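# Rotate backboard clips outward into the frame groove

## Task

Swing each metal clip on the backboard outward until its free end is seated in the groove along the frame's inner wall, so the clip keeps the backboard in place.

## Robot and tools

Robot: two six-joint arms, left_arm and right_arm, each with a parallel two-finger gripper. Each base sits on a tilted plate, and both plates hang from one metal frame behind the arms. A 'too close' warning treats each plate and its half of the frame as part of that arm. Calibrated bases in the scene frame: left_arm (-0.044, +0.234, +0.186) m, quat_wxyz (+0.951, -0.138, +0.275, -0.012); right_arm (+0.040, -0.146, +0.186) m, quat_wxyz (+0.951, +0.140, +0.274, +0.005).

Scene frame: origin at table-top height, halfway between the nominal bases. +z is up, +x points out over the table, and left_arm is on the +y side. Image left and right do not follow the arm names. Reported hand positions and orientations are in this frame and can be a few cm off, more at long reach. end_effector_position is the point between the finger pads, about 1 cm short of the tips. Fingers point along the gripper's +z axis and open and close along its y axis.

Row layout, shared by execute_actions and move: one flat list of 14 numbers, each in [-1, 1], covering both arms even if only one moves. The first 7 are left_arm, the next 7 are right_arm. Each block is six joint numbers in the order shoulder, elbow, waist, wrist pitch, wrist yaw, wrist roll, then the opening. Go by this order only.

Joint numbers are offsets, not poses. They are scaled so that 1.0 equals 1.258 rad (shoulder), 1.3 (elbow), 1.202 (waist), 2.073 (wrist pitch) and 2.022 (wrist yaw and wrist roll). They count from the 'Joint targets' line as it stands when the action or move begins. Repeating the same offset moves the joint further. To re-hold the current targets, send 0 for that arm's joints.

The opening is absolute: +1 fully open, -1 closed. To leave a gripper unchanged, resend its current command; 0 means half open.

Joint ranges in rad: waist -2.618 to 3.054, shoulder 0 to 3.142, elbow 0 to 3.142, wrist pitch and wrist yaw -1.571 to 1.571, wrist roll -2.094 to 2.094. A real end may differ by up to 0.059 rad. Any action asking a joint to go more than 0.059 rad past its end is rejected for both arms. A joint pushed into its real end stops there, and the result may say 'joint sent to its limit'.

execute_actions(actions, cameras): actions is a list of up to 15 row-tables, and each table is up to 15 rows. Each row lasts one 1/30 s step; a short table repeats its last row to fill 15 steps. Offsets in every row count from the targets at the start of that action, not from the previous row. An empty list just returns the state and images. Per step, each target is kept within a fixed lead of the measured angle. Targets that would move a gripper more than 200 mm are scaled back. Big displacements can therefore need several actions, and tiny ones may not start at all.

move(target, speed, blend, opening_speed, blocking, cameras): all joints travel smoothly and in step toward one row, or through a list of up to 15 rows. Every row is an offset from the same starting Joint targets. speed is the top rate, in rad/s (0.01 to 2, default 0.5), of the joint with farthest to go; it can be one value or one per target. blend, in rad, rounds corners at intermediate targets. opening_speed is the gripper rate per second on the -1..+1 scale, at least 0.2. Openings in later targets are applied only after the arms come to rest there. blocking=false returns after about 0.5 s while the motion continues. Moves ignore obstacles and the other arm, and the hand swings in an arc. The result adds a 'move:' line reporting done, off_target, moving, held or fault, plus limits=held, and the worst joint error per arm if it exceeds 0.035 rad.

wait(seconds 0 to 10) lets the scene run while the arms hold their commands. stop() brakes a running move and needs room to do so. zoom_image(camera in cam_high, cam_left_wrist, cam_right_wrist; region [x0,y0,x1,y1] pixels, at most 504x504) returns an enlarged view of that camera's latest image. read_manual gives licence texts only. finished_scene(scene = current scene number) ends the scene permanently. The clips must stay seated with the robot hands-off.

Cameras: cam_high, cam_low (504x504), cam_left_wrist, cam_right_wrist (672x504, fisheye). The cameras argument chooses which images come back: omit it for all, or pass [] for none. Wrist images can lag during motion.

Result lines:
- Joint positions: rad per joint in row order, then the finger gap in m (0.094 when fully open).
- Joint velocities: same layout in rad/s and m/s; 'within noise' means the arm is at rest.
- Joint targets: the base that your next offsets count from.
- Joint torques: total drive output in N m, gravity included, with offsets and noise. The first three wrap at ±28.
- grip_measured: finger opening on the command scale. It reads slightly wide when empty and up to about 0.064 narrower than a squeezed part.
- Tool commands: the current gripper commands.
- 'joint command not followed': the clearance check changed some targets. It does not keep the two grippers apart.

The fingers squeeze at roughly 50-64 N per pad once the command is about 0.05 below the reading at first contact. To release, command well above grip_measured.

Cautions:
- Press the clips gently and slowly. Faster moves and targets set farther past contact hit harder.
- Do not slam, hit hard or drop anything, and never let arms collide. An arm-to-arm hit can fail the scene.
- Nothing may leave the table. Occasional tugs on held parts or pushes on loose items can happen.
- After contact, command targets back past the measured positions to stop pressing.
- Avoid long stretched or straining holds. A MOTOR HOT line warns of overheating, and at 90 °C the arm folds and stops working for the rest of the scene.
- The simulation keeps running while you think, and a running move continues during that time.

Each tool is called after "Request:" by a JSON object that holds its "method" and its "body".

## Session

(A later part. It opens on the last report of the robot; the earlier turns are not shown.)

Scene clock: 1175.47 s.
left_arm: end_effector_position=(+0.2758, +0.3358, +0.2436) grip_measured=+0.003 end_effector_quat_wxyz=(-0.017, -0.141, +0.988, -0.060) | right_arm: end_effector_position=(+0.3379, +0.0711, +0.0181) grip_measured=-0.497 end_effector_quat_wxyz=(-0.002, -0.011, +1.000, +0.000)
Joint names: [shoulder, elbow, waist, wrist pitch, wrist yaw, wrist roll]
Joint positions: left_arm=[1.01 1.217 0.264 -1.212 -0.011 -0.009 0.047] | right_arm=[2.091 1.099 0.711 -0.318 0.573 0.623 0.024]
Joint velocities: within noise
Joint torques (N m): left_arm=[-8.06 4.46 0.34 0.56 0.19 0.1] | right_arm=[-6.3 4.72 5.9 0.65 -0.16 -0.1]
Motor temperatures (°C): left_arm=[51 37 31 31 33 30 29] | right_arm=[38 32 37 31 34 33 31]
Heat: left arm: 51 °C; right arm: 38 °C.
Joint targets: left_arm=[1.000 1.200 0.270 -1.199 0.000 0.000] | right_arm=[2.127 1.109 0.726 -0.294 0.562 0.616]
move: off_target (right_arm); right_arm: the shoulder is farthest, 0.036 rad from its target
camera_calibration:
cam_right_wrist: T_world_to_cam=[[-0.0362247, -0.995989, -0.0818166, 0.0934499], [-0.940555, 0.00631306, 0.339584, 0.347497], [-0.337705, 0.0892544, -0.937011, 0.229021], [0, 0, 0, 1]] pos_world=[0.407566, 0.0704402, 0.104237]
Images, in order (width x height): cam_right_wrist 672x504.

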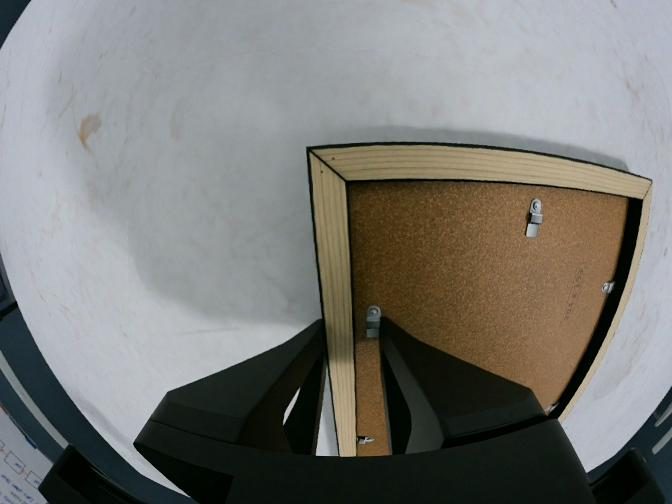

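Request:
{"method": "move", "body": {"target": [[0,0,0,0,0,0,0.0,0,0,0,0,0,0,-0.6],[0,0,0,0,0,0,0.0,0,0,0,0,0,0,-0.72]], "opening_speed": 0.3, "cameras": ["cam_right_wrist"]}}

Request:
{"method": "move", "body": {"target": [0,0,0,0,0,0,0.0,0,0,0,0,0,0,-0.25], "opening_speed": 1.0, "cameras": ["cam_right_wrist"]}}

Request:
{"method": "zoom_image", "body": {"camera": "cam_right_wrist", "region": [290, 250, 450, 370]}}

Scene clock: 1185.60 s.
left_arm: end_effector_position=(+0.2758, +0.3358, +0.2436) grip_measured=+0.003 end_effector_quat_wxyz=(-0.017, -0.141, +0.988, -0.060) | right_arm: end_effector_position=(+0.3380, +0.0757, +0.0180) grip_measured=-0.717 end_effector_quat_wxyz=(-0.001, -0.008, +1.000, +0.009)
Joint names: [shoulder, elbow, waist, wrist pitch, wrist yaw, wrist roll]
Joint positions: left_arm=[1.01 1.217 0.264 -1.212 -0.011 -0.009 0.047] | right_arm=[2.093 1.099 0.713 -0.304 0.558 0.623 0.013]
Joint velocities: within noise
Joint torques (N m): left_arm=[-8.05 4.46 0.34 0.55 0.18 0.1] | right_arm=[-6.56 4.38 5.86 0.54 0.04 -0.11]
Motor temperatures (°C): left_arm=[51 37 31 31 33 30 29] | right_arm=[37 32 37 31 34 33 31]
Heat: left arm: 51 °C; right arm: 37 °C.
Joint targets: left_arm=[1.000 1.200 0.270 -1.199 0.000 0.000] | right_arm=[2.127 1.109 0.726 -0.294 0.562 0.616]
move: done
camera_calibration:
cam_right_wrist: T_world_to_cam=[[-0.0412474, -0.994084, -0.100482, 0.0998627], [-0.940533, 0.00469182, 0.339669, 0.34773], [-0.337188, 0.108517, -0.935162, 0.226885], [0, 0, 0, 1]] pos_world=[0.407674, 0.0730196, 0.104095]
Images, in order (width x height): cam_right_wrist 672x504.

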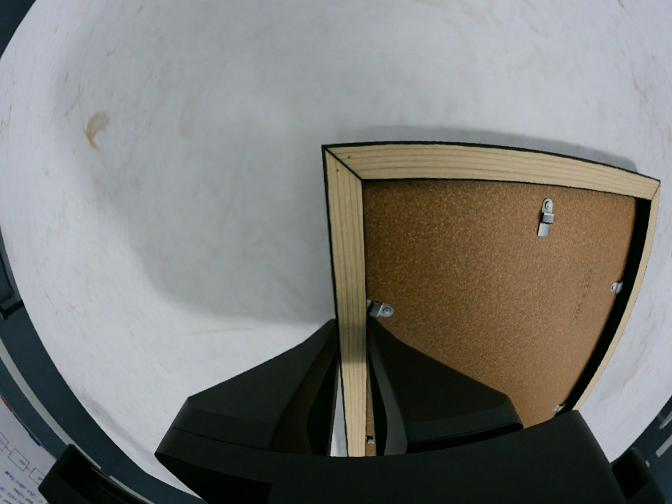

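Scene clock: 1186.30 s.
left_arm: end_effector_position=(+0.2758, +0.3358, +0.2436) grip_measured=+0.003 end_effector_quat_wxyz=(-0.017, -0.141, +0.988, -0.060) | right_arm: end_effector_position=(+0.3381, +0.0774, +0.0184) grip_measured=-0.252 end_effector_quat_wxyz=(-0.001, -0.008, +1.000, +0.013)
Joint names: [shoulder, elbow, waist, wrist pitch, wrist yaw, wrist roll]
Joint positions: left_arm=[1.01 1.217 0.264 -1.212 -0.011 -0.009 0.047] | right_arm=[2.093 1.099 0.715 -0.3 0.554 0.623 0.035]
Joint velocities: within noise
Joint torques (N m): left_arm=[-8.09 4.49 0.35 0.55 0.19 0.1] | right_arm=[-6.41 4.74 5.63 0.52 0.06 -0.12]
Motor temperatures (°C): left_arm=[51 37 31 31 33 30 29] | right_arm=[38 32 37 31 34 33 31]
Heat: left arm: 51 °C; right arm: 38 °C.
Joint targets: left_arm=[1.000 1.200 0.270 -1.199 0.000 0.000] | right_arm=[2.127 1.109 0.726 -0.294 0.562 0.616]
move: done
camera_calibration:
cam_right_wrist: T_world_to_cam=[[-0.041851, -0.993382, -0.106959, 0.101946], [-0.940806, 0.00314291, 0.33893, 0.347853], [-0.336351, 0.114812, -0.934712, 0.226296], [0, 0, 0, 1]] pos_world=[0.407643, 0.0741967, 0.104528]
Images, in order (width x height): cam_right_wrist 672x504.

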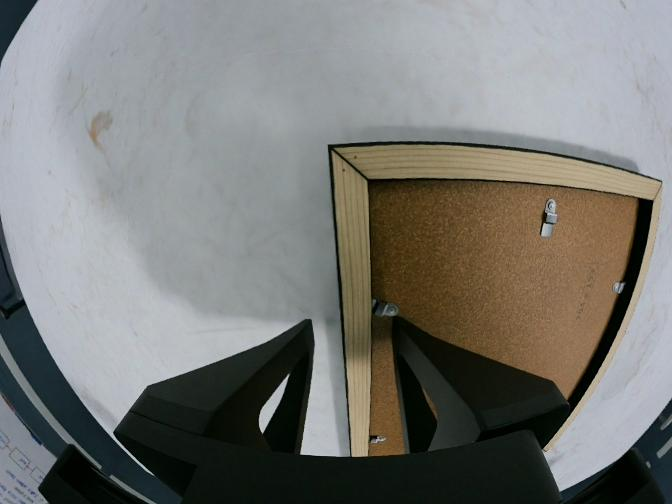

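Scaled by 3.150 from the camera's 672x504 image, which has a finer 960x720 frame.

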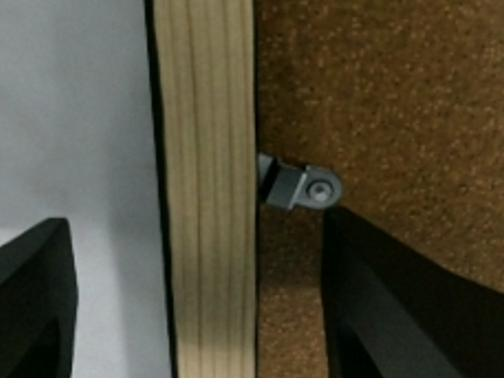

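Request:
{"method": "move", "body": {"target": [[0,0,0,0,0,0,0.0,-0.075,0,0.03,-0.035,0,0,-0.25],[0,0,0,0,0,0,0.0,-0.052,0.0546,-0.016,-0.064,-0.004,-0.0168,-0.2],[0,0,0,0,0,0,0.0,-0.007,0.0546,-0.046,-0.0256,-0.004,-0.0168,-0.2]], "speed": 0.3, "cameras": ["cam_right_wrist"]}}

Request:
{"method": "zoom_image", "body": {"camera": "cam_right_wrist", "region": [290, 270, 450, 390]}}

Scene clock: 1227.97 s.
left_arm: end_effector_position=(+0.2758, +0.3358, +0.2436) grip_measured=+0.003 end_effector_quat_wxyz=(-0.017, -0.141, +0.988, -0.060) | right_arm: end_effector_position=(+0.3562, +0.0692, +0.0185) grip_measured=-0.202 end_effector_quat_wxyz=(-0.008, -0.011, +1.000, +0.002)
Joint names: [shoulder, elbow, waist, wrist pitch, wrist yaw, wrist roll]
Joint positions: left_arm=[1.01 1.217 0.264 -1.212 -0.011 -0.009 0.047] | right_arm=[2.096 1.167 0.679 -0.372 0.554 0.59 0.037]
Joint velocities: within noise
Joint torques (N m): left_arm=[-8.06 4.44 0.36 0.56 0.19 0.11] | right_arm=[-7.82 4.85 4.41 0.63 0 -0.08]
Motor temperatures (°C): left_arm=[51 36 31 31 33 30 29] | right_arm=[38 32 37 31 34 33 31]
Heat: left arm: 51 °C; right arm: 38 °C.
Joint targets: left_arm=[1.000 1.200 0.270 -1.199 0.000 0.000] | right_arm=[2.119 1.180 0.671 -0.347 0.554 0.582]
move: done
camera_calibration:
cam_right_wrist: T_world_to_cam=[[-0.0360746, -0.99571, -0.0852102, 0.0922372], [-0.936173, 0.00383552, 0.351519, 0.362937], [-0.349684, 0.0924524, -0.932295, 0.239704], [0, 0, 0, 1]] pos_world=[0.42692, 0.0682882, 0.103755]
Images, in order (width x height): cam_right_wrist 672x504.

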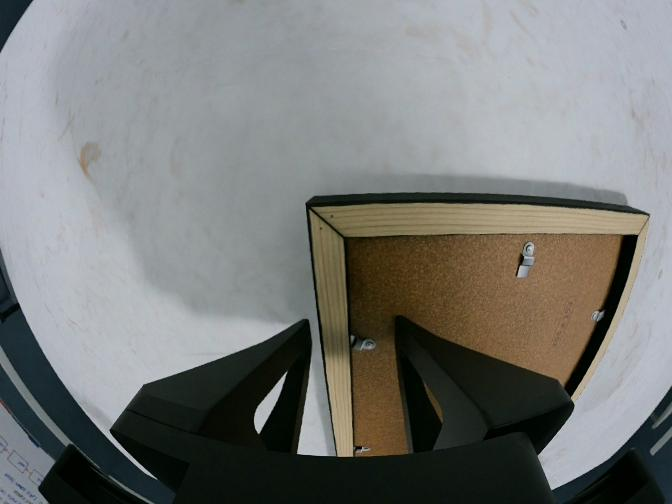

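Scaled by 3.150 from the camera's 672x504 image, which has a finer 960x720 frame.

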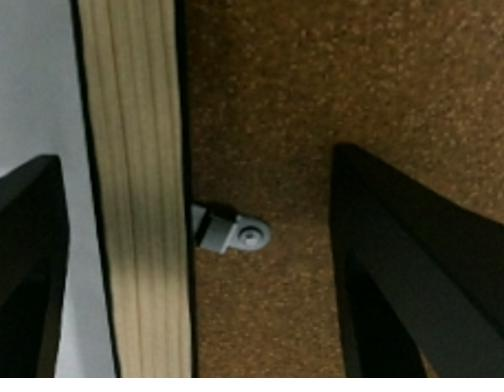

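Request:
{"method": "move", "body": {"target": [[0,0,0,0,0,0,0.0,-0.02,0.003,0,0.007,0,0,-0.2],[0,0,0,0,0,0,0.0,0.008,0.003,0,0.007,0,0,-0.2]], "speed": 0.25, "cameras": ["cam_right_wrist"]}}

Request:
{"method": "zoom_image", "body": {"camera": "cam_right_wrist", "region": [290, 270, 450, 390]}}

Scene clock: 1236.23 s.
left_arm: end_effector_position=(+0.2758, +0.3358, +0.2436) grip_measured=+0.003 end_effector_quat_wxyz=(-0.017, -0.141, +0.988, -0.060) | right_arm: end_effector_position=(+0.3581, +0.0705, +0.0185) grip_measured=-0.202 end_effector_quat_wxyz=(-0.004, -0.009, +1.000, +0.004)
Joint names: [shoulder, elbow, waist, wrist pitch, wrist yaw, wrist roll]
Joint positions: left_arm=[1.01 1.217 0.264 -1.212 -0.011 -0.009 0.047] | right_arm=[2.096 1.167 0.679 -0.362 0.554 0.59 0.038]
Joint velocities: within noise
Joint torques (N m): left_arm=[-8.06 4.49 0.35 0.57 0.19 0.11] | right_arm=[-6.99 5.38 4.4 0.71 0 -0.12]
Motor temperatures (°C): left_arm=[51 36 31 31 33 30 29] | right_arm=[39 32 37 31 34 33 31]
Heat: left arm: 51 °C; right arm: 39 °C.
Joint targets: left_arm=[1.000 1.200 0.270 -1.199 0.000 0.000] | right_arm=[2.129 1.184 0.671 -0.333 0.554 0.582]
move: done
camera_calibration:
cam_right_wrist: T_world_to_cam=[[-0.0409456, -0.995062, -0.0904116, 0.0954026], [-0.938631, 0.00729061, 0.344847, 0.365452], [-0.342485, 0.098983, -0.934295, 0.237221], [0, 0, 0, 1]] pos_world=[0.428175, 0.0687863, 0.104235]
Images, in order (width x height): cam_right_wrist 672x504.

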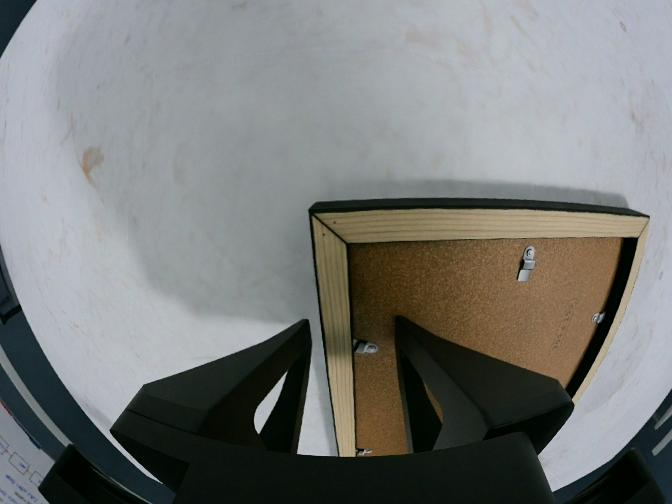

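Scaled by 3.150 from the camera's 672x504 image, which has a finer 960x720 frame.

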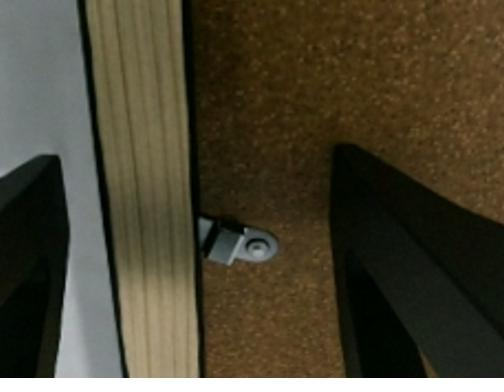

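Request:
{"method": "move", "body": {"target": [[0,0,0,0,0,0,0.0,0.003,0,0,0,0,0,-0.2],[0,0,0,0,0,0,0.0,0.003,0,0,0,0,0,-0.58],[0,0,0,0,0,0,0.0,0.003,0,0,0,0,0,-0.72]], "opening_speed": 0.4, "cameras": []}}

Request:
{"method": "move", "body": {"target": [0,0,0,0,0,0,0.0,0,0,0,0,0,0,-0.25], "opening_speed": 1.0, "cameras": ["cam_right_wrist"]}}

Request:
{"method": "zoom_image", "body": {"camera": "cam_right_wrist", "region": [290, 270, 450, 390]}}

Scene clock: 1252.20 s.
left_arm: end_effector_position=(+0.2758, +0.3358, +0.2436) grip_measured=+0.003 end_effector_quat_wxyz=(-0.017, -0.141, +0.988, -0.060) | right_arm: end_effector_position=(+0.3602, +0.0758, +0.0182) grip_measured=-0.717 end_effector_quat_wxyz=(-0.003, -0.005, +1.000, +0.015)
Joint names: [shoulder, elbow, waist, wrist pitch, wrist yaw, wrist roll]
Joint positions: left_arm=[1.01 1.217 0.264 -1.212 -0.011 -0.009 0.047] | right_arm=[2.099 1.171 0.679 -0.345 0.538 0.588 0.013]
Joint velocities: within noise
Joint torques (N m): left_arm=[-8.09 4.45 0.35 0.56 0.19 0.11] | right_arm=[-6.99 5.01 4.45 0.55 0.13 -0.13]
Motor temperatures (°C): left_arm=[51 36 31 31 33 30 29] | right_arm=[39 32 36 31 34 33 31]
Heat: left arm: 51 °C; right arm: 39 °C.
Joint targets: left_arm=[1.000 1.200 0.270 -1.199 0.000 0.000] | right_arm=[2.132 1.184 0.671 -0.332 0.554 0.582]
move: done; target 2's new numbers were sent with right_arm's shoulder 0.036 rad from that target
No camera images: "cameras" was empty.

Scene clock: 1252.90 s.
left_arm: end_effector_position=(+0.2758, +0.3358, +0.2436) grip_measured=+0.003 end_effector_quat_wxyz=(-0.017, -0.141, +0.988, -0.060) | right_arm: end_effector_position=(+0.3624, +0.0769, +0.0187) grip_measured=-0.252 end_effector_quat_wxyz=(+0.000, -0.003, +1.000, +0.017)
Joint names: [shoulder, elbow, waist, wrist pitch, wrist yaw, wrist roll]
Joint positions: left_arm=[1.01 1.217 0.264 -1.212 -0.011 -0.009 0.047] | right_arm=[2.099 1.175 0.679 -0.342 0.538 0.588 0.035]
Joint velocities: within noise
Joint torques (N m): left_arm=[-8.08 4.45 0.35 0.55 0.18 0.1] | right_arm=[-6.99 4.75 4.33 0.55 0.14 -0.11]
Motor temperatures (°C): left_arm=[51 36 31 31 33 30 29] | right_arm=[39 32 36 31 34 33 31]
Heat: left arm: 51 °C; right arm: 39 °C.
Joint targets: left_arm=[1.000 1.200 0.270 -1.199 0.000 0.000] | right_arm=[2.132 1.184 0.671 -0.332 0.554 0.582]
move: done
camera_calibration:
cam_right_wrist: T_world_to_cam=[[-0.051838, -0.9919, -0.115966, 0.106124], [-0.941412, 0.00978632, 0.337117, 0.370383], [-0.333251, 0.126647, -0.934294, 0.232801], [0, 0, 0, 1]] pos_world=[0.431765, 0.0721559, 0.104949]
Images, in order (width x height): cam_right_wrist 672x504.

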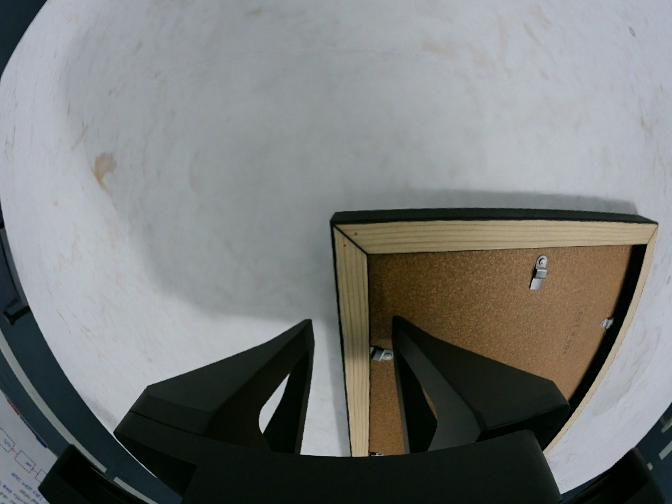

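Scaled by 3.150 from the camera's 672x504 image, which has a finer 960x720 frame.

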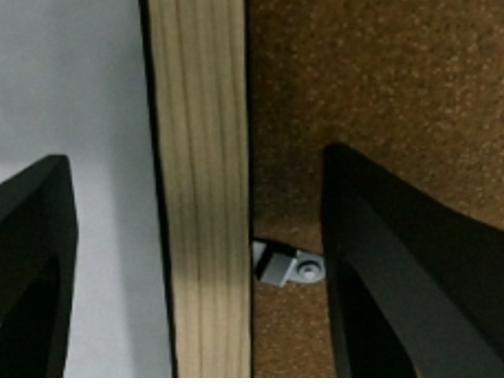

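Request:
{"method": "move", "body": {"target": [[0,0,0,0,0,0,0.0,-0.055,-0.025,0.016,-0.021,0.0035,0,-0.2],[0,0,0,0,0,0,0.0,0.0,-0.025,0.016,-0.0185,0.0035,0,-0.2]], "speed": 0.25, "cameras": ["cam_right_wrist"]}}

Request:
{"method": "zoom_image", "body": {"camera": "cam_right_wrist", "region": [290, 270, 450, 390]}}

Scene clock: 1273.20 s.
left_arm: end_effector_position=(+0.2758, +0.3358, +0.2436) grip_measured=+0.003 end_effector_quat_wxyz=(-0.017, -0.141, +0.988, -0.060) | right_arm: end_effector_position=(+0.3579, +0.0713, +0.0183) grip_measured=-0.202 end_effector_quat_wxyz=(-0.003, -0.008, +1.000, +0.007)
Joint names: [shoulder, elbow, waist, wrist pitch, wrist yaw, wrist roll]
Joint positions: left_arm=[1.01 1.217 0.264 -1.212 -0.011 -0.009 0.047] | right_arm=[2.095 1.164 0.679 -0.354 0.552 0.588 0.037]
Joint velocities: within noise
Joint torques (N m): left_arm=[-8.1 4.46 0.36 0.56 0.19 0.11] | right_arm=[-6.56 2.73 5.86 0.29 0.12 -0.05]
Motor temperatures (°C): left_arm=[51 36 31 31 33 30 29] | right_arm=[39 32 36 31 34 33 31]
Heat: left arm: 51 °C; right arm: 39 °C.
Joint targets: left_arm=[1.000 1.200 0.270 -1.199 0.000 0.000] | right_arm=[2.132 1.151 0.690 -0.371 0.561 0.582]
move: off_target (right_arm); right_arm: the shoulder is farthest, 0.037 rad from its target
camera_calibration:
cam_right_wrist: T_world_to_cam=[[-0.0413787, -0.994639, -0.094764, 0.0963137], [-0.939311, 0.00639696, 0.343008, 0.365682], [-0.340563, 0.103206, -0.93454, 0.235953], [0, 0, 0, 1]] pos_world=[0.427831, 0.0691063, 0.104203]
Images, in order (width x height): cam_right_wrist 672x504.

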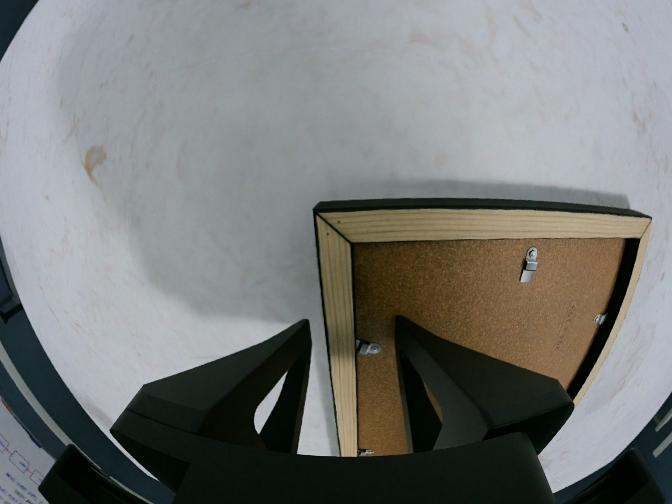

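Scaled by 3.150 from the camera's 672x504 image, which has a finer 960x720 frame.

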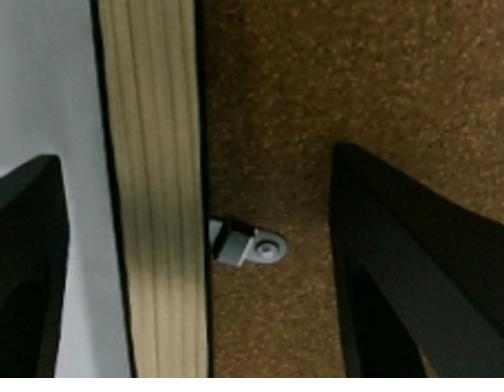

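Request:
{"method": "move", "body": {"target": [[0,0,0,0,0,0,0.0,0,0,0,0,0,0,-0.2],[0,0,0,0,0,0,0.0,0,0,0,0,0,0,-0.58],[0,0,0,0,0,0,0.0,0,0,0,0,0,0,-0.72]], "opening_speed": 0.4, "cameras": []}}

Request:
{"method": "move", "body": {"target": [0,0,0,0,0,0,0.0,0,0,0,0,0,0,-0.25], "opening_speed": 1.0, "cameras": ["cam_right_wrist"]}}

Request:
{"method": "zoom_image", "body": {"camera": "cam_right_wrist", "region": [290, 270, 450, 390]}}

Scene clock: 1285.13 s.
left_arm: end_effector_position=(+0.2758, +0.3358, +0.2436) grip_measured=+0.003 end_effector_quat_wxyz=(-0.017, -0.141, +0.988, -0.060) | right_arm: end_effector_position=(+0.3573, +0.0729, +0.0181) grip_measured=-0.717 end_effector_quat_wxyz=(-0.005, -0.008, +1.000, +0.010)
Joint names: [shoulder, elbow, waist, wrist pitch, wrist yaw, wrist roll]
Joint positions: left_arm=[1.01 1.217 0.264 -1.212 -0.011 -0.009 0.047] | right_arm=[2.096 1.164 0.68 -0.351 0.544 0.588 0.013]
Joint velocities: within noise
Joint torques (N m): left_arm=[-8.09 4.45 0.35 0.57 0.18 0.1] | right_arm=[-6.67 2.99 5.68 0.25 0.13 -0.1]
Motor temperatures (°C): left_arm=[51 36 31 31 33 30 29] | right_arm=[39 32 37 31 34 33 31]
Heat: left arm: 51 °C; right arm: 39 °C.
Joint targets: left_arm=[1.000 1.200 0.270 -1.199 0.000 0.000] | right_arm=[2.132 1.151 0.690 -0.371 0.561 0.582]
move: off_target (right_arm); target 2's new numbers were sent with right_arm's shoulder 0.037 rad from that target; target 3's new numbers were sent with right_arm's shoulder 0.036 rad from that target; right_arm: the shoulder is farthest, 0.036 rad from its target
No camera images: "cameras" was empty.

Scene clock: 1285.83 s.
left_arm: end_effector_position=(+0.2758, +0.3358, +0.2436) grip_measured=+0.003 end_effector_quat_wxyz=(-0.017, -0.141, +0.988, -0.060) | right_arm: end_effector_position=(+0.3574, +0.0730, +0.0184) grip_measured=-0.252 end_effector_quat_wxyz=(-0.004, -0.009, +1.000, +0.010)
Joint names: [shoulder, elbow, waist, wrist pitch, wrist yaw, wrist roll]
Joint positions: left_arm=[1.01 1.217 0.264 -1.212 -0.011 -0.009 0.047] | right_arm=[2.096 1.164 0.681 -0.351 0.547 0.588 0.035]
Joint velocities: within noise
Joint torques (N m): left_arm=[-8.1 4.45 0.35 0.56 0.18 0.1] | right_arm=[-6.58 2.88 5.5 0.29 0.13 -0.11]
Motor temperatures (°C): left_arm=[51 36 31 31 33 30 29] | right_arm=[39 32 37 31 34 33 31]
Heat: left arm: 51 °C; right arm: 39 °C.
Joint targets: left_arm=[1.000 1.200 0.270 -1.199 0.000 0.000] | right_arm=[2.132 1.151 0.690 -0.371 0.561 0.582]
move: off_target (right_arm); right_arm: the shoulder is farthest, 0.036 rad from its target
camera_calibration:
cam_right_wrist: T_world_to_cam=[[-0.0405607, -0.994091, -0.100686, 0.0978424], [-0.938976, 0.00347348, 0.343966, 0.365208], [-0.341584, 0.108493, -0.933568, 0.235612], [0, 0, 0, 1]] pos_world=[0.427371, 0.0704334, 0.104192]
Images, in order (width x height): cam_right_wrist 672x504.

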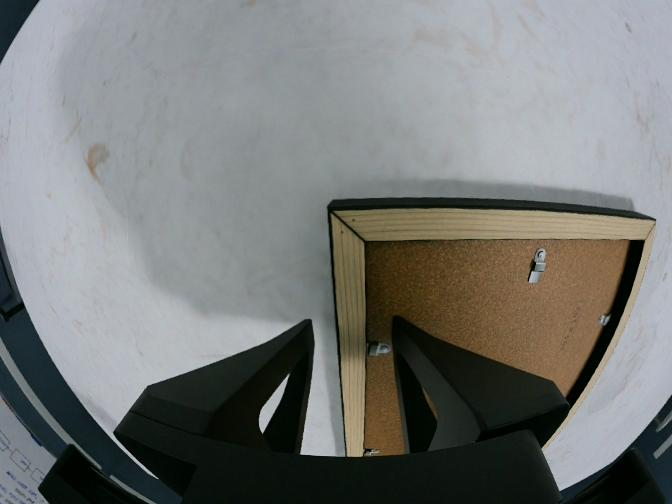

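Scaled by 3.150 from the camera's 672x504 image, which has a finer 960x720 frame.

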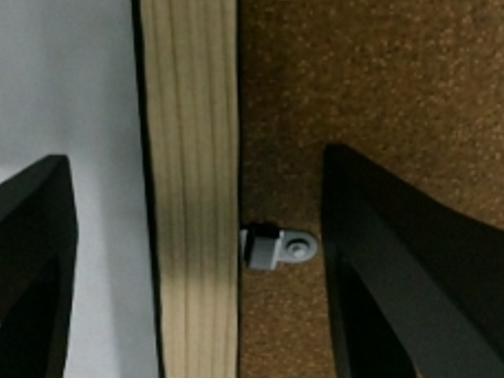

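Request:
{"method": "move", "body": {"target": [[0,0,0,0,0,0,0.0,-0.095,0,0.03,-0.035,0,0,-0.25],[0,0,0,0,0,0,0.0,-0.255,-0.086,-0.161,-0.014,-0.031,-0.05,-0.6]], "speed": 0.5, "cameras": ["cam_right_wrist"]}}

Request:
{"method": "zoom_image", "body": {"camera": "cam_right_wrist", "region": [270, 220, 430, 340]}}

Scene clock: 1330.50 s.
left_arm: end_effector_position=(+0.2758, +0.3358, +0.2436) grip_measured=+0.003 end_effector_quat_wxyz=(-0.017, -0.141, +0.988, -0.060) | right_arm: end_effector_position=(+0.3901, -0.0162, +0.0447) grip_measured=-0.598 end_effector_quat_wxyz=(-0.002, +0.041, +0.999, +0.000)
Joint names: [shoulder, elbow, waist, wrist pitch, wrist yaw, wrist roll]
Joint positions: left_arm=[1.01 1.217 0.264 -1.212 -0.011 -0.009 0.047] | right_arm=[1.831 1.053 0.496 -0.412 0.504 0.489 0.019]
Joint velocities: within noise
Joint torques (N m): left_arm=[-8.09 4.48 0.34 0.56 0.18 0.11] | right_arm=[-11.45 3.06 3.58 0.55 -0.05 -0.11]
Motor temperatures (°C): left_arm=[51 36 31 31 33 30 29] | right_arm=[39 32 37 31 34 33 31]
Heat: left arm: 51 °C; right arm: 39 °C.
Joint targets: left_arm=[1.000 1.200 0.270 -1.199 0.000 0.000] | right_arm=[1.812 1.039 0.496 -0.400 0.498 0.481]
move: done
camera_calibration:
cam_right_wrist: T_world_to_cam=[[-0.138789, -0.986914, -0.0820929, 0.0507659], [-0.934479, 0.103069, 0.340773, 0.387186], [-0.327852, 0.124009, -0.936555, 0.276082], [0, 0, 0, 1]] pos_world=[0.459377, -0.024042, 0.130791]
Images, in order (width x height): cam_right_wrist 672x504.

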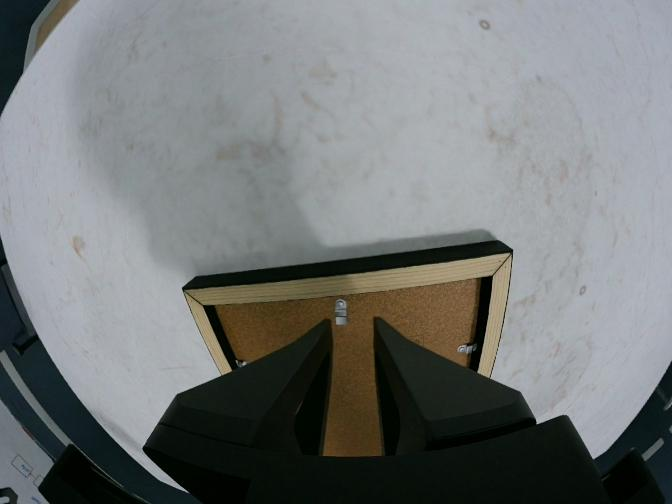

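Scaled by 3.150 from the camera's 672x504 image, which has a finer 960x720 frame.

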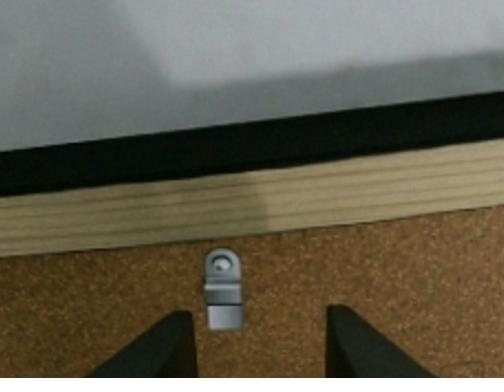

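Request:
{"method": "move", "body": {"target": [0,0,0,0,0,0,0.0,0.0811,-0.0154,-0.0183,0.0429,-0.0025,-0.0094,-0.7], "speed": 0.25, "cameras": ["cam_right_wrist"]}}

Request:
{"method": "zoom_image", "body": {"camera": "cam_right_wrist", "region": [290, 260, 410, 350]}}

Scene clock: 1379.30 s.
left_arm: end_effector_position=(+0.2758, +0.3358, +0.2436) grip_measured=+0.003 end_effector_quat_wxyz=(-0.017, -0.141, +0.988, -0.060) | right_arm: end_effector_position=(+0.3804, -0.0123, +0.0220) grip_measured=-0.698 end_effector_quat_wxyz=(-0.007, +0.036, +0.999, -0.002)
Joint names: [shoulder, elbow, waist, wrist pitch, wrist yaw, wrist roll]
Joint positions: left_arm=[1.01 1.217 0.264 -1.212 -0.011 -0.009 0.047] | right_arm=[1.895 1.029 0.482 -0.328 0.498 0.47 0.014]
Joint velocities: within noise
Joint torques (N m): left_arm=[-8.1 4.48 0.32 0.56 0.19 0.1] | right_arm=[-7.91 3.1 3.1 0.58 -0.05 -0.16]
Motor temperatures (°C): left_arm=[51 36 31 31 33 30 29] | right_arm=[45 32 36 31 34 33 31]
Heat: left arm: 51 °C; right arm: 45 °C.
Joint targets: left_arm=[1.000 1.200 0.270 -1.199 0.000 0.000] | right_arm=[1.913 1.020 0.475 -0.311 0.493 0.462]
move: done
camera_calibration:
cam_right_wrist: T_world_to_cam=[[-0.129781, -0.988544, -0.077058, 0.0478512], [-0.932094, 0.0951262, 0.349503, 0.384288], [-0.338168, 0.117184, -0.933761, 0.254936], [0, 0, 0, 1]] pos_world=[0.450614, -0.0191273, 0.107428]
Images, in order (width x height): cam_right_wrist 672x504.

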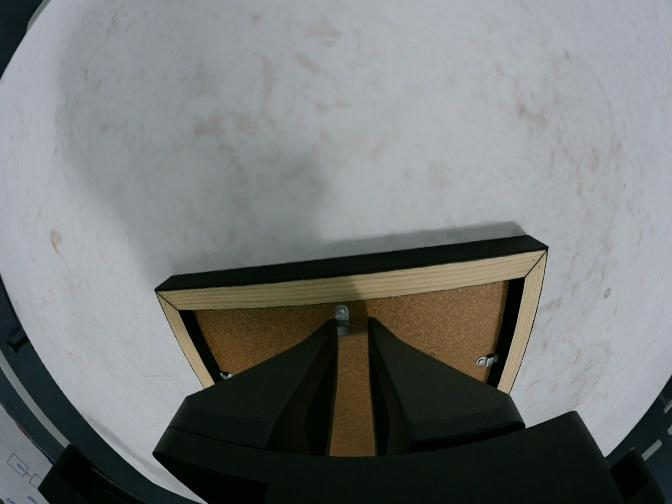

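Scaled by 4.200 from the camera's 672x504 image, which has a finer 960x720 frame.

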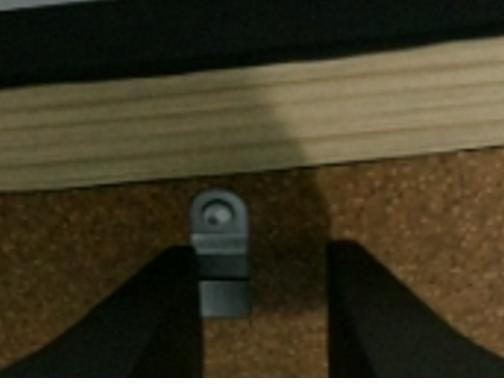

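Request:
{"method": "move", "body": {"target": [[0,0,0,0,0,0,0.0,0.004,0.0208,0.0258,0.0082,0.0074,0.0119,-0.7],[0,0,0,0,0,0,0.0,0.0151,0.0208,0.0258,0.0082,0.0074,0.0119,-0.7]], "speed": 0.2, "cameras": ["cam_right_wrist"]}}

Request:
{"method": "zoom_image", "body": {"camera": "cam_right_wrist", "region": [290, 260, 410, 350]}}

Scene clock: 1400.93 s.
left_arm: end_effector_position=(+0.2758, +0.3358, +0.2436) grip_measured=+0.003 end_effector_quat_wxyz=(-0.017, -0.141, +0.988, -0.060) | right_arm: end_effector_position=(+0.3800, -0.0096, +0.0183) grip_measured=-0.698 end_effector_quat_wxyz=(-0.005, +0.040, +0.999, -0.001)
Joint names: [shoulder, elbow, waist, wrist pitch, wrist yaw, wrist roll]
Joint positions: left_arm=[1.01 1.217 0.264 -1.212 -0.011 -0.009 0.047] | right_arm=[1.91 1.029 0.484 -0.31 0.499 0.478 0.014]
Joint velocities: within noise
Joint torques (N m): left_arm=[-8.1 4.48 0.34 0.56 0.19 0.1] | right_arm=[-7.49 5.29 5.45 0.56 0.07 0.11]
Motor temperatures (°C): left_arm=[51 36 31 31 33 30 29] | right_arm=[41 32 36 31 34 33 31]
Heat: left arm: 51 °C; right arm: 41 °C.
Joint targets: left_arm=[1.000 1.200 0.270 -1.199 0.000 0.000] | right_arm=[1.933 1.047 0.505 -0.294 0.508 0.486]
move: done
camera_calibration:
cam_right_wrist: T_world_to_cam=[[-0.137444, -0.987381, -0.0786596, 0.0530777], [-0.93252, 0.102215, 0.34635, 0.385255], [-0.33394, 0.120955, -0.934802, 0.249431], [0, 0, 0, 1]] pos_world=[0.449848, -0.0171409, 0.10391]
Images, in order (width x height): cam_right_wrist 672x504.

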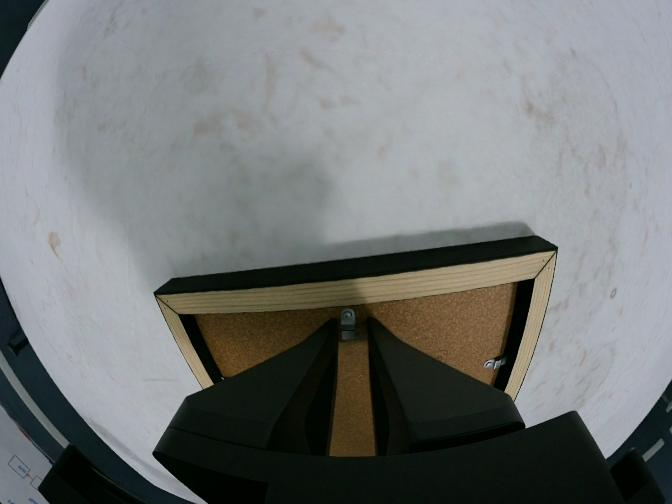

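Scaled by 4.200 from the camera's 672x504 image, which has a finer 960x720 frame.

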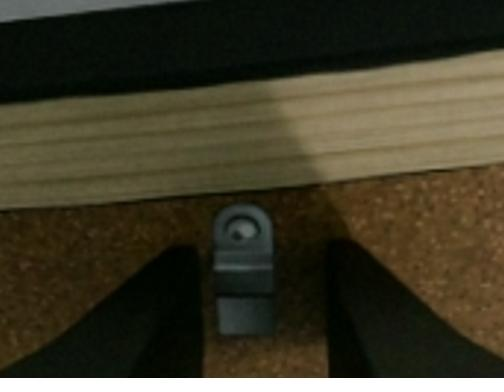

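Request:
{"method": "move", "body": {"target": [0,0,0,0,0,0,0.0,-0.042,0.002,-0.001,0.001,0,0,-0.7], "speed": 0.2, "cameras": ["cam_right_wrist"]}}

Request:
{"method": "zoom_image", "body": {"camera": "cam_right_wrist", "region": [290, 260, 410, 350]}}

Scene clock: 1414.30 s.
left_arm: end_effector_position=(+0.2758, +0.3358, +0.2436) grip_measured=+0.003 end_effector_quat_wxyz=(-0.017, -0.141, +0.988, -0.060) | right_arm: end_effector_position=(+0.3802, -0.0095, +0.0183) grip_measured=-0.698 end_effector_quat_wxyz=(-0.005, +0.040, +0.999, -0.001)
Joint names: [shoulder, elbow, waist, wrist pitch, wrist yaw, wrist roll]
Joint positions: left_arm=[1.01 1.217 0.264 -1.212 -0.011 -0.009 0.047] | right_arm=[1.91 1.029 0.484 -0.308 0.499 0.478 0.014]
Joint velocities: within noise
Joint torques (N m): left_arm=[-8.09 4.49 0.35 0.56 0.19 0.1] | right_arm=[-12.82 5.48 5.53 0.55 0.1 0.1]
Motor temperatures (°C): left_arm=[51 36 31 31 33 30 29] | right_arm=[41 33 36 31 34 33 31]
Heat: left arm: 51 °C; right arm: 41 °C.
Joint targets: left_arm=[1.000 1.200 0.270 -1.199 0.000 0.000] | right_arm=[1.880 1.049 0.504 -0.292 0.508 0.486]
move: done
camera_calibration:
cam_right_wrist: T_world_to_cam=[[-0.13829, -0.987223, -0.0791622, 0.0535422], [-0.932746, 0.102952, 0.345524, 0.385576], [-0.332959, 0.121621, -0.935065, 0.249134], [0, 0, 0, 1]] pos_world=[0.45, -0.0171378, 0.10397]
Images, in order (width x height): cam_right_wrist 672x504.

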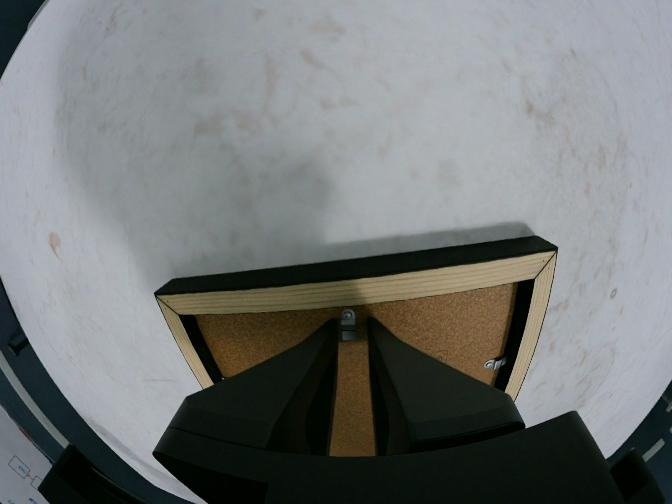

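Scaled by 4.200 from the camera's 672x504 image, which has a finer 960x720 frame.

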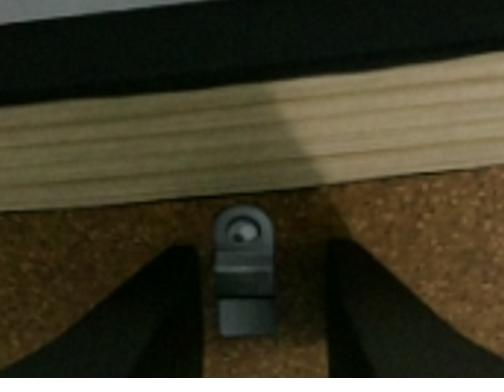

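Request:
{"method": "move", "body": {"target": [[0,0,0,0,0,0,0.0,0,0,0,0,0,0,-0.7],[0,0,0,0,0,0,0.0,0,0,0,0,0,0,-0.84],[0,0,0,0,0,0,0.0,0.004,-0.004,-0.029,0,-0.0054,-0.163,-0.84]], "speed": 0.25, "opening_speed": 0.4, "cameras": ["cam_right_wrist"]}}

Request:
{"method": "zoom_image", "body": {"camera": "cam_right_wrist", "region": [290, 260, 410, 350]}}

Scene clock: 1460.23 s.
left_arm: end_effector_position=(+0.2758, +0.3358, +0.2436) grip_measured=+0.003 end_effector_quat_wxyz=(-0.017, -0.141, +0.988, -0.060) | right_arm: end_effector_position=(+0.3815, -0.0100, +0.0182) grip_measured=-0.838 end_effector_quat_wxyz=(-0.003, -0.113, +0.994, +0.000)
Joint names: [shoulder, elbow, waist, wrist pitch, wrist yaw, wrist roll]
Joint positions: left_arm=[1.01 1.217 0.264 -1.212 -0.011 -0.009 0.047] | right_arm=[1.909 1.029 0.481 -0.305 0.497 0.166 0.008]
Joint velocities: within noise
Joint torques (N m): left_arm=[-8.1 4.48 0.38 0.56 0.19 0.1] | right_arm=[-12.01 5.14 3.06 0.57 -0.01 -0.11]
Motor temperatures (°C): left_arm=[51 36 31 31 33 30 29] | right_arm=[49 33 37 31 34 33 31]
Heat: left arm: 51 °C; right arm: 49 °C.
Joint targets: left_arm=[1.000 1.200 0.270 -1.199 0.000 0.000] | right_arm=[1.885 1.044 0.469 -0.292 0.497 0.156]
move: done
camera_calibration:
cam_right_wrist: T_world_to_cam=[[0.166758, -0.982468, -0.0833597, -0.0630073], [-0.920853, -0.185404, 0.34301, 0.379406], [-0.352452, 0.0195621, -0.935626, 0.255998], [0, 0, 0, 1]] pos_world=[0.450111, 0.00343287, 0.104126]
Images, in order (width x height): cam_right_wrist 672x504.

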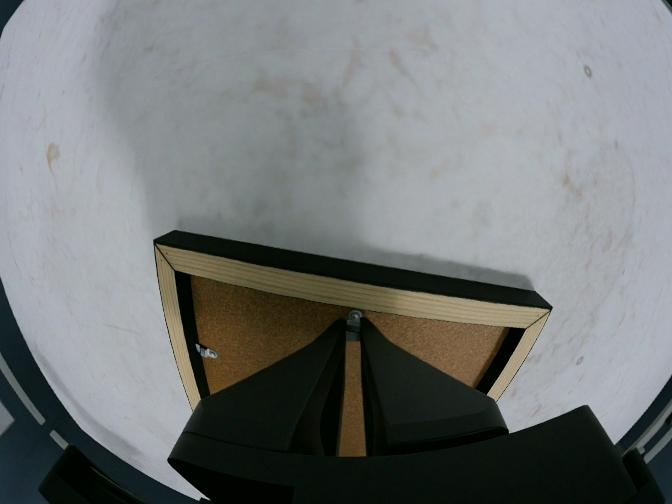

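Scaled by 4.200 from the camera's 672x504 image, which has a finer 960x720 frame.

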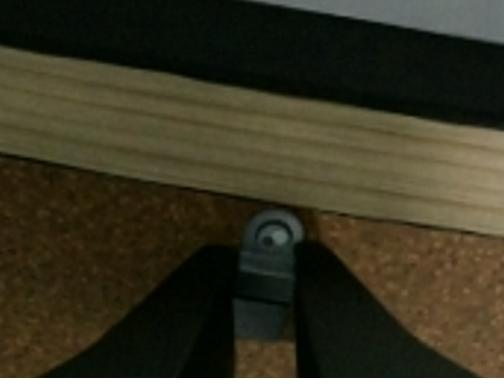

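Request:
{"method": "move", "body": {"target": [[0,0,0,0,0,0,0.0,0,0.003,-0.004,0,0,-0.152,-0.84],[0,0,0,0,0,0,0.0,-0.0024,0.005,-0.0085,0,-0.001,-0.2997,-0.84]], "speed": 0.25, "cameras": ["cam_right_wrist"]}}

Request:
{"method": "zoom_image", "body": {"camera": "cam_right_wrist", "region": [290, 260, 410, 350]}}

Scene clock: 1484.90 s.
left_arm: end_effector_position=(+0.2758, +0.3358, +0.2436) grip_measured=+0.003 end_effector_quat_wxyz=(-0.017, -0.141, +0.988, -0.060) | right_arm: end_effector_position=(+0.3836, -0.0137, +0.0181) grip_measured=-0.838 end_effector_quat_wxyz=(-0.003, -0.400, +0.917, +0.000)
Joint names: [shoulder, elbow, waist, wrist pitch, wrist yaw, wrist roll]
Joint positions: left_arm=[1.01 1.217 0.264 -1.212 -0.011 -0.009 0.047] | right_arm=[1.903 1.029 0.472 -0.305 0.497 -0.44 0.008]
Joint velocities: within noise
Joint torques (N m): left_arm=[-8.09 4.44 0.34 0.57 0.18 0.11] | right_arm=[-11.78 5.74 2.77 0.55 -0.04 -0.12]
Motor temperatures (°C): left_arm=[51 36 31 31 33 30 29] | right_arm=[48 33 36 31 34 33 31]
Heat: left arm: 51 °C; right arm: 48 °C.
Joint targets: left_arm=[1.000 1.200 0.270 -1.199 0.000 0.000] | right_arm=[1.882 1.051 0.459 -0.292 0.495 -0.450]
move: done
camera_calibration:
cam_right_wrist: T_world_to_cam=[[0.689742, -0.71923, -0.0834502, -0.264015], [-0.658087, -0.670787, 0.342004, 0.273288], [-0.301957, -0.180977, -0.935986, 0.23461], [0, 0, 0, 1]] pos_world=[0.432792, 0.0358892, 0.104094]
Images, in order (width x height): cam_right_wrist 672x504.

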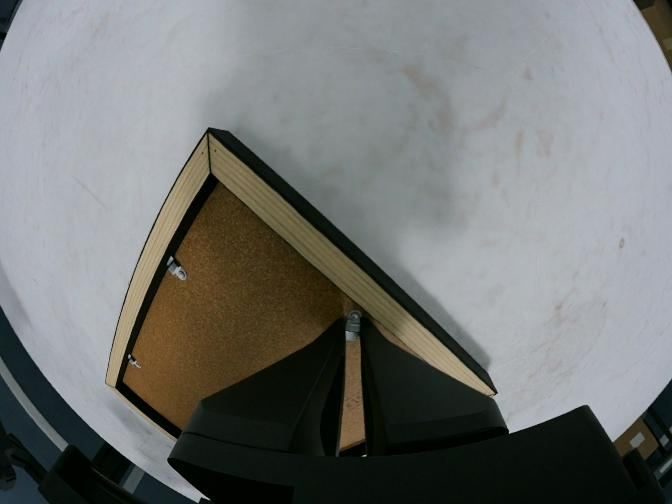

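Scaled by 4.200 from the camera's 672x504 image, which has a finer 960x720 frame.

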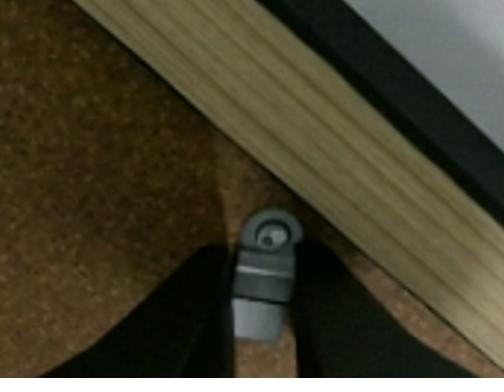

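Request:
{"method": "move", "body": {"target": [0,0,0,0,0,0,0.0,-0.001,0.001,-0.0025,0,-0.001,-0.078,-0.84], "speed": 0.25, "cameras": ["cam_right_wrist"]}}

Request:
{"method": "zoom_image", "body": {"camera": "cam_right_wrist", "region": [290, 260, 410, 350]}}

Scene clock: 1518.60 s.
left_arm: end_effector_position=(+0.2758, +0.3358, +0.2436) grip_measured=+0.003 end_effector_quat_wxyz=(-0.017, -0.141, +0.988, -0.060) | right_arm: end_effector_position=(+0.3847, -0.0141, +0.0181) grip_measured=-0.838 end_effector_quat_wxyz=(-0.002, -0.470, +0.883, +0.000)
Joint names: [shoulder, elbow, waist, wrist pitch, wrist yaw, wrist roll]
Joint positions: left_arm=[1.01 1.217 0.264 -1.212 -0.011 -0.009 0.047] | right_arm=[1.903 1.031 0.47 -0.305 0.497 -0.598 0.008]
Joint velocities: within noise
Joint torques (N m): left_arm=[-8.12 4.45 0.35 0.56 0.18 0.11] | right_arm=[-11.88 5.49 2.89 0.59 0 -0.16]
Motor temperatures (°C): left_arm=[51 36 31 31 33 30 29] | right_arm=[48 34 35 31 34 33 31]
Heat: left arm: 51 °C; right arm: 48 °C.
Joint targets: left_arm=[1.000 1.200 0.270 -1.199 0.000 0.000] | right_arm=[1.881 1.052 0.456 -0.292 0.493 -0.608]
move: done
camera_calibration:
cam_right_wrist: T_world_to_cam=[[0.792742, -0.603821, -0.0834318, -0.303047], [-0.546656, -0.7648, 0.340952, 0.229588], [-0.269682, -0.224678, -0.936371, 0.221799], [0, 0, 0, 1]] pos_world=[0.425559, 0.0424364, 0.104124]
Images, in order (width x height): cam_right_wrist 672x504.

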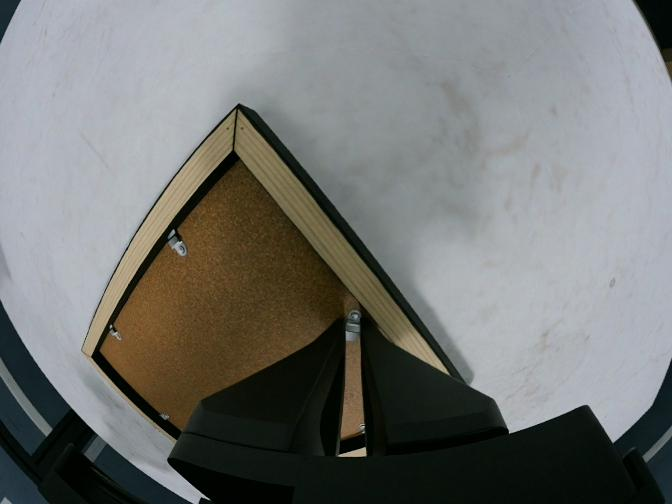

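Scaled by 4.200 from the camera's 672x504 image, which has a finer 960x720 frame.

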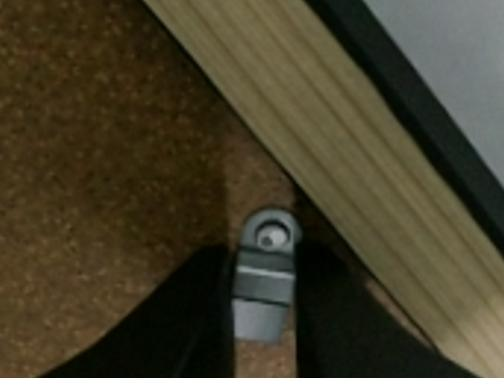

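Request:
{"method": "move", "body": {"target": [[0,0,0,0,0,0,0.0,0,0,0,0,0,0,-0.84],[0,0,0,0,0,0,0.0,0,0,0,0,0,0,-0.7],[0,0,0,0,0,0,0.0,-0.030,0,0.035,-0.038,0,0,-0.7],[0,0,0,0,0,0,0.0,-0.048,0.035,0.028,-0.07,0.005,-0.2967,-0.1]], "speed": 0.4, "cameras": ["cam_right_wrist"]}}

Request:
{"method": "zoom_image", "body": {"camera": "cam_right_wrist", "region": [260, 230, 420, 350]}}

Scene clock: 1549.63 s.
left_arm: end_effector_position=(+0.2758, +0.3358, +0.2436) grip_measured=+0.003 end_effector_quat_wxyz=(-0.017, -0.141, +0.988, -0.060) | right_arm: end_effector_position=(+0.3974, -0.0197, +0.0407) grip_measured=-0.102 end_effector_quat_wxyz=(+0.004, +0.713, -0.701, +0.000)
Joint names: [shoulder, elbow, waist, wrist pitch, wrist yaw, wrist roll]
Joint positions: left_arm=[1.01 1.217 0.264 -1.212 -0.011 -0.009 0.047] | right_arm=[1.847 1.08 0.477 -0.416 0.502 -1.2 0.042]
Joint velocities: within noise
Joint torques (N m): left_arm=[-8.1 4.48 0.35 0.57 0.18 0.1] | right_arm=[-12.31 5.71 4.72 0.28 0.05 -0.1]
Motor temperatures (°C): left_arm=[51 36 31 31 33 30 29] | right_arm=[49 33 35 31 34 33 31]
Heat: left arm: 51 °C; right arm: 49 °C.
Joint targets: left_arm=[1.000 1.200 0.270 -1.199 0.000 0.000] | right_arm=[1.820 1.097 0.490 -0.437 0.504 -1.207]
move: done
camera_calibration:
cam_right_wrist: T_world_to_cam=[[0.995394, -0.0404878, -0.0868976, -0.383903], [-0.00836466, -0.939663, 0.341998, 0.00715926], [-0.0955012, -0.339696, -0.935674, 0.173661], [0, 0, 0, 1]] pos_world=[0.398779, 0.0501758, 0.126681]
Images, in order (width x height): cam_right_wrist 672x504.

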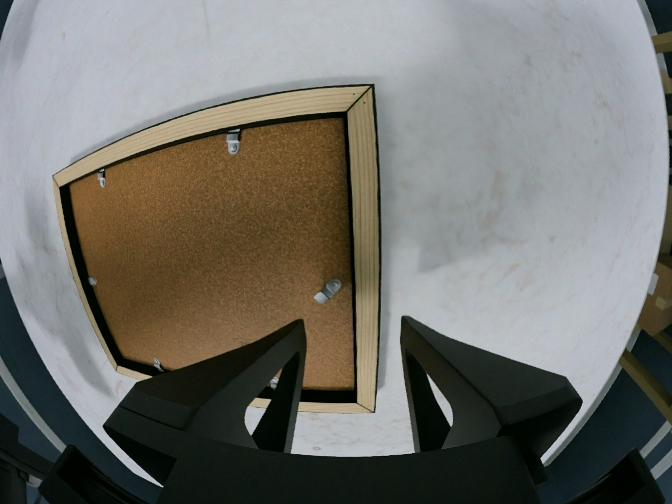

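Scaled by 3.150 from the camera's 672x504 image, which has a finer 960x720 frame.

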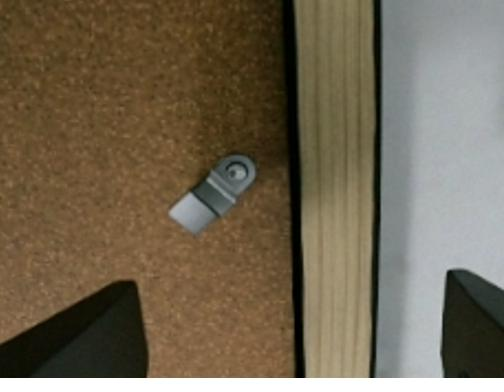

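Request:
{"method": "move", "body": {"target": [0,0,0,0,0,0,0.0,0.0906,0,-0.0416,0.055,-0.01,-0.0168,0.0], "speed": 0.25, "cameras": ["cam_right_wrist"]}}

Request:
{"method": "zoom_image", "body": {"camera": "cam_right_wrist", "region": [260, 250, 420, 370]}}

Scene clock: 1582.20 s.
left_arm: end_effector_position=(+0.2758, +0.3358, +0.2436) grip_measured=+0.003 end_effector_quat_wxyz=(-0.017, -0.141, +0.988, -0.060) | right_arm: end_effector_position=(+0.3964, -0.0206, +0.0178) grip_measured=-0.002 end_effector_quat_wxyz=(+0.010, +0.716, -0.698, +0.001)
Joint names: [shoulder, elbow, waist, wrist pitch, wrist yaw, wrist roll]
Joint positions: left_arm=[1.01 1.217 0.264 -1.212 -0.011 -0.009 0.047] | right_arm=[1.913 1.083 0.447 -0.349 0.497 -1.233 0.047]
Joint velocities: within noise
Joint torques (N m): left_arm=[-8.09 4.42 0.32 0.57 0.18 0.11] | right_arm=[-7.95 5.23 3.34 0.69 -0.12 -0.09]
Motor temperatures (°C): left_arm=[51 36 31 31 33 30 29] | right_arm=[50 34 36 31 34 33 31]
Heat: left arm: 51 °C; right arm: 50 °C.
Joint targets: left_arm=[1.000 1.200 0.270 -1.199 0.000 0.000] | right_arm=[1.934 1.097 0.440 -0.323 0.483 -1.241]
move: done
camera_calibration:
cam_right_wrist: T_world_to_cam=[[0.995046, -0.0341411, -0.0933697, -0.384603], [0.000850006, -0.936227, 0.351395, 0.0103385], [-0.0994122, -0.349733, -0.93156, 0.153056], [0, 0, 0, 1]] pos_world=[0.397904, 0.0500772, 0.103038]
Images, in order (width x height): cam_right_wrist 672x504.

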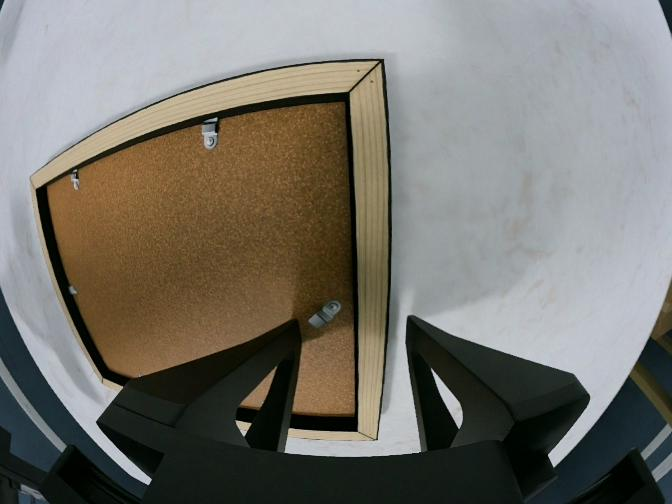

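Scaled by 3.150 from the camera's 672x504 image, which has a finer 960x720 frame.

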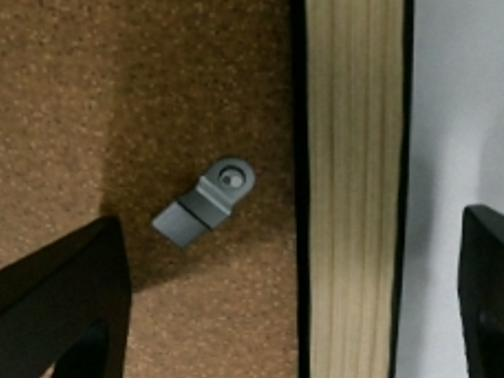

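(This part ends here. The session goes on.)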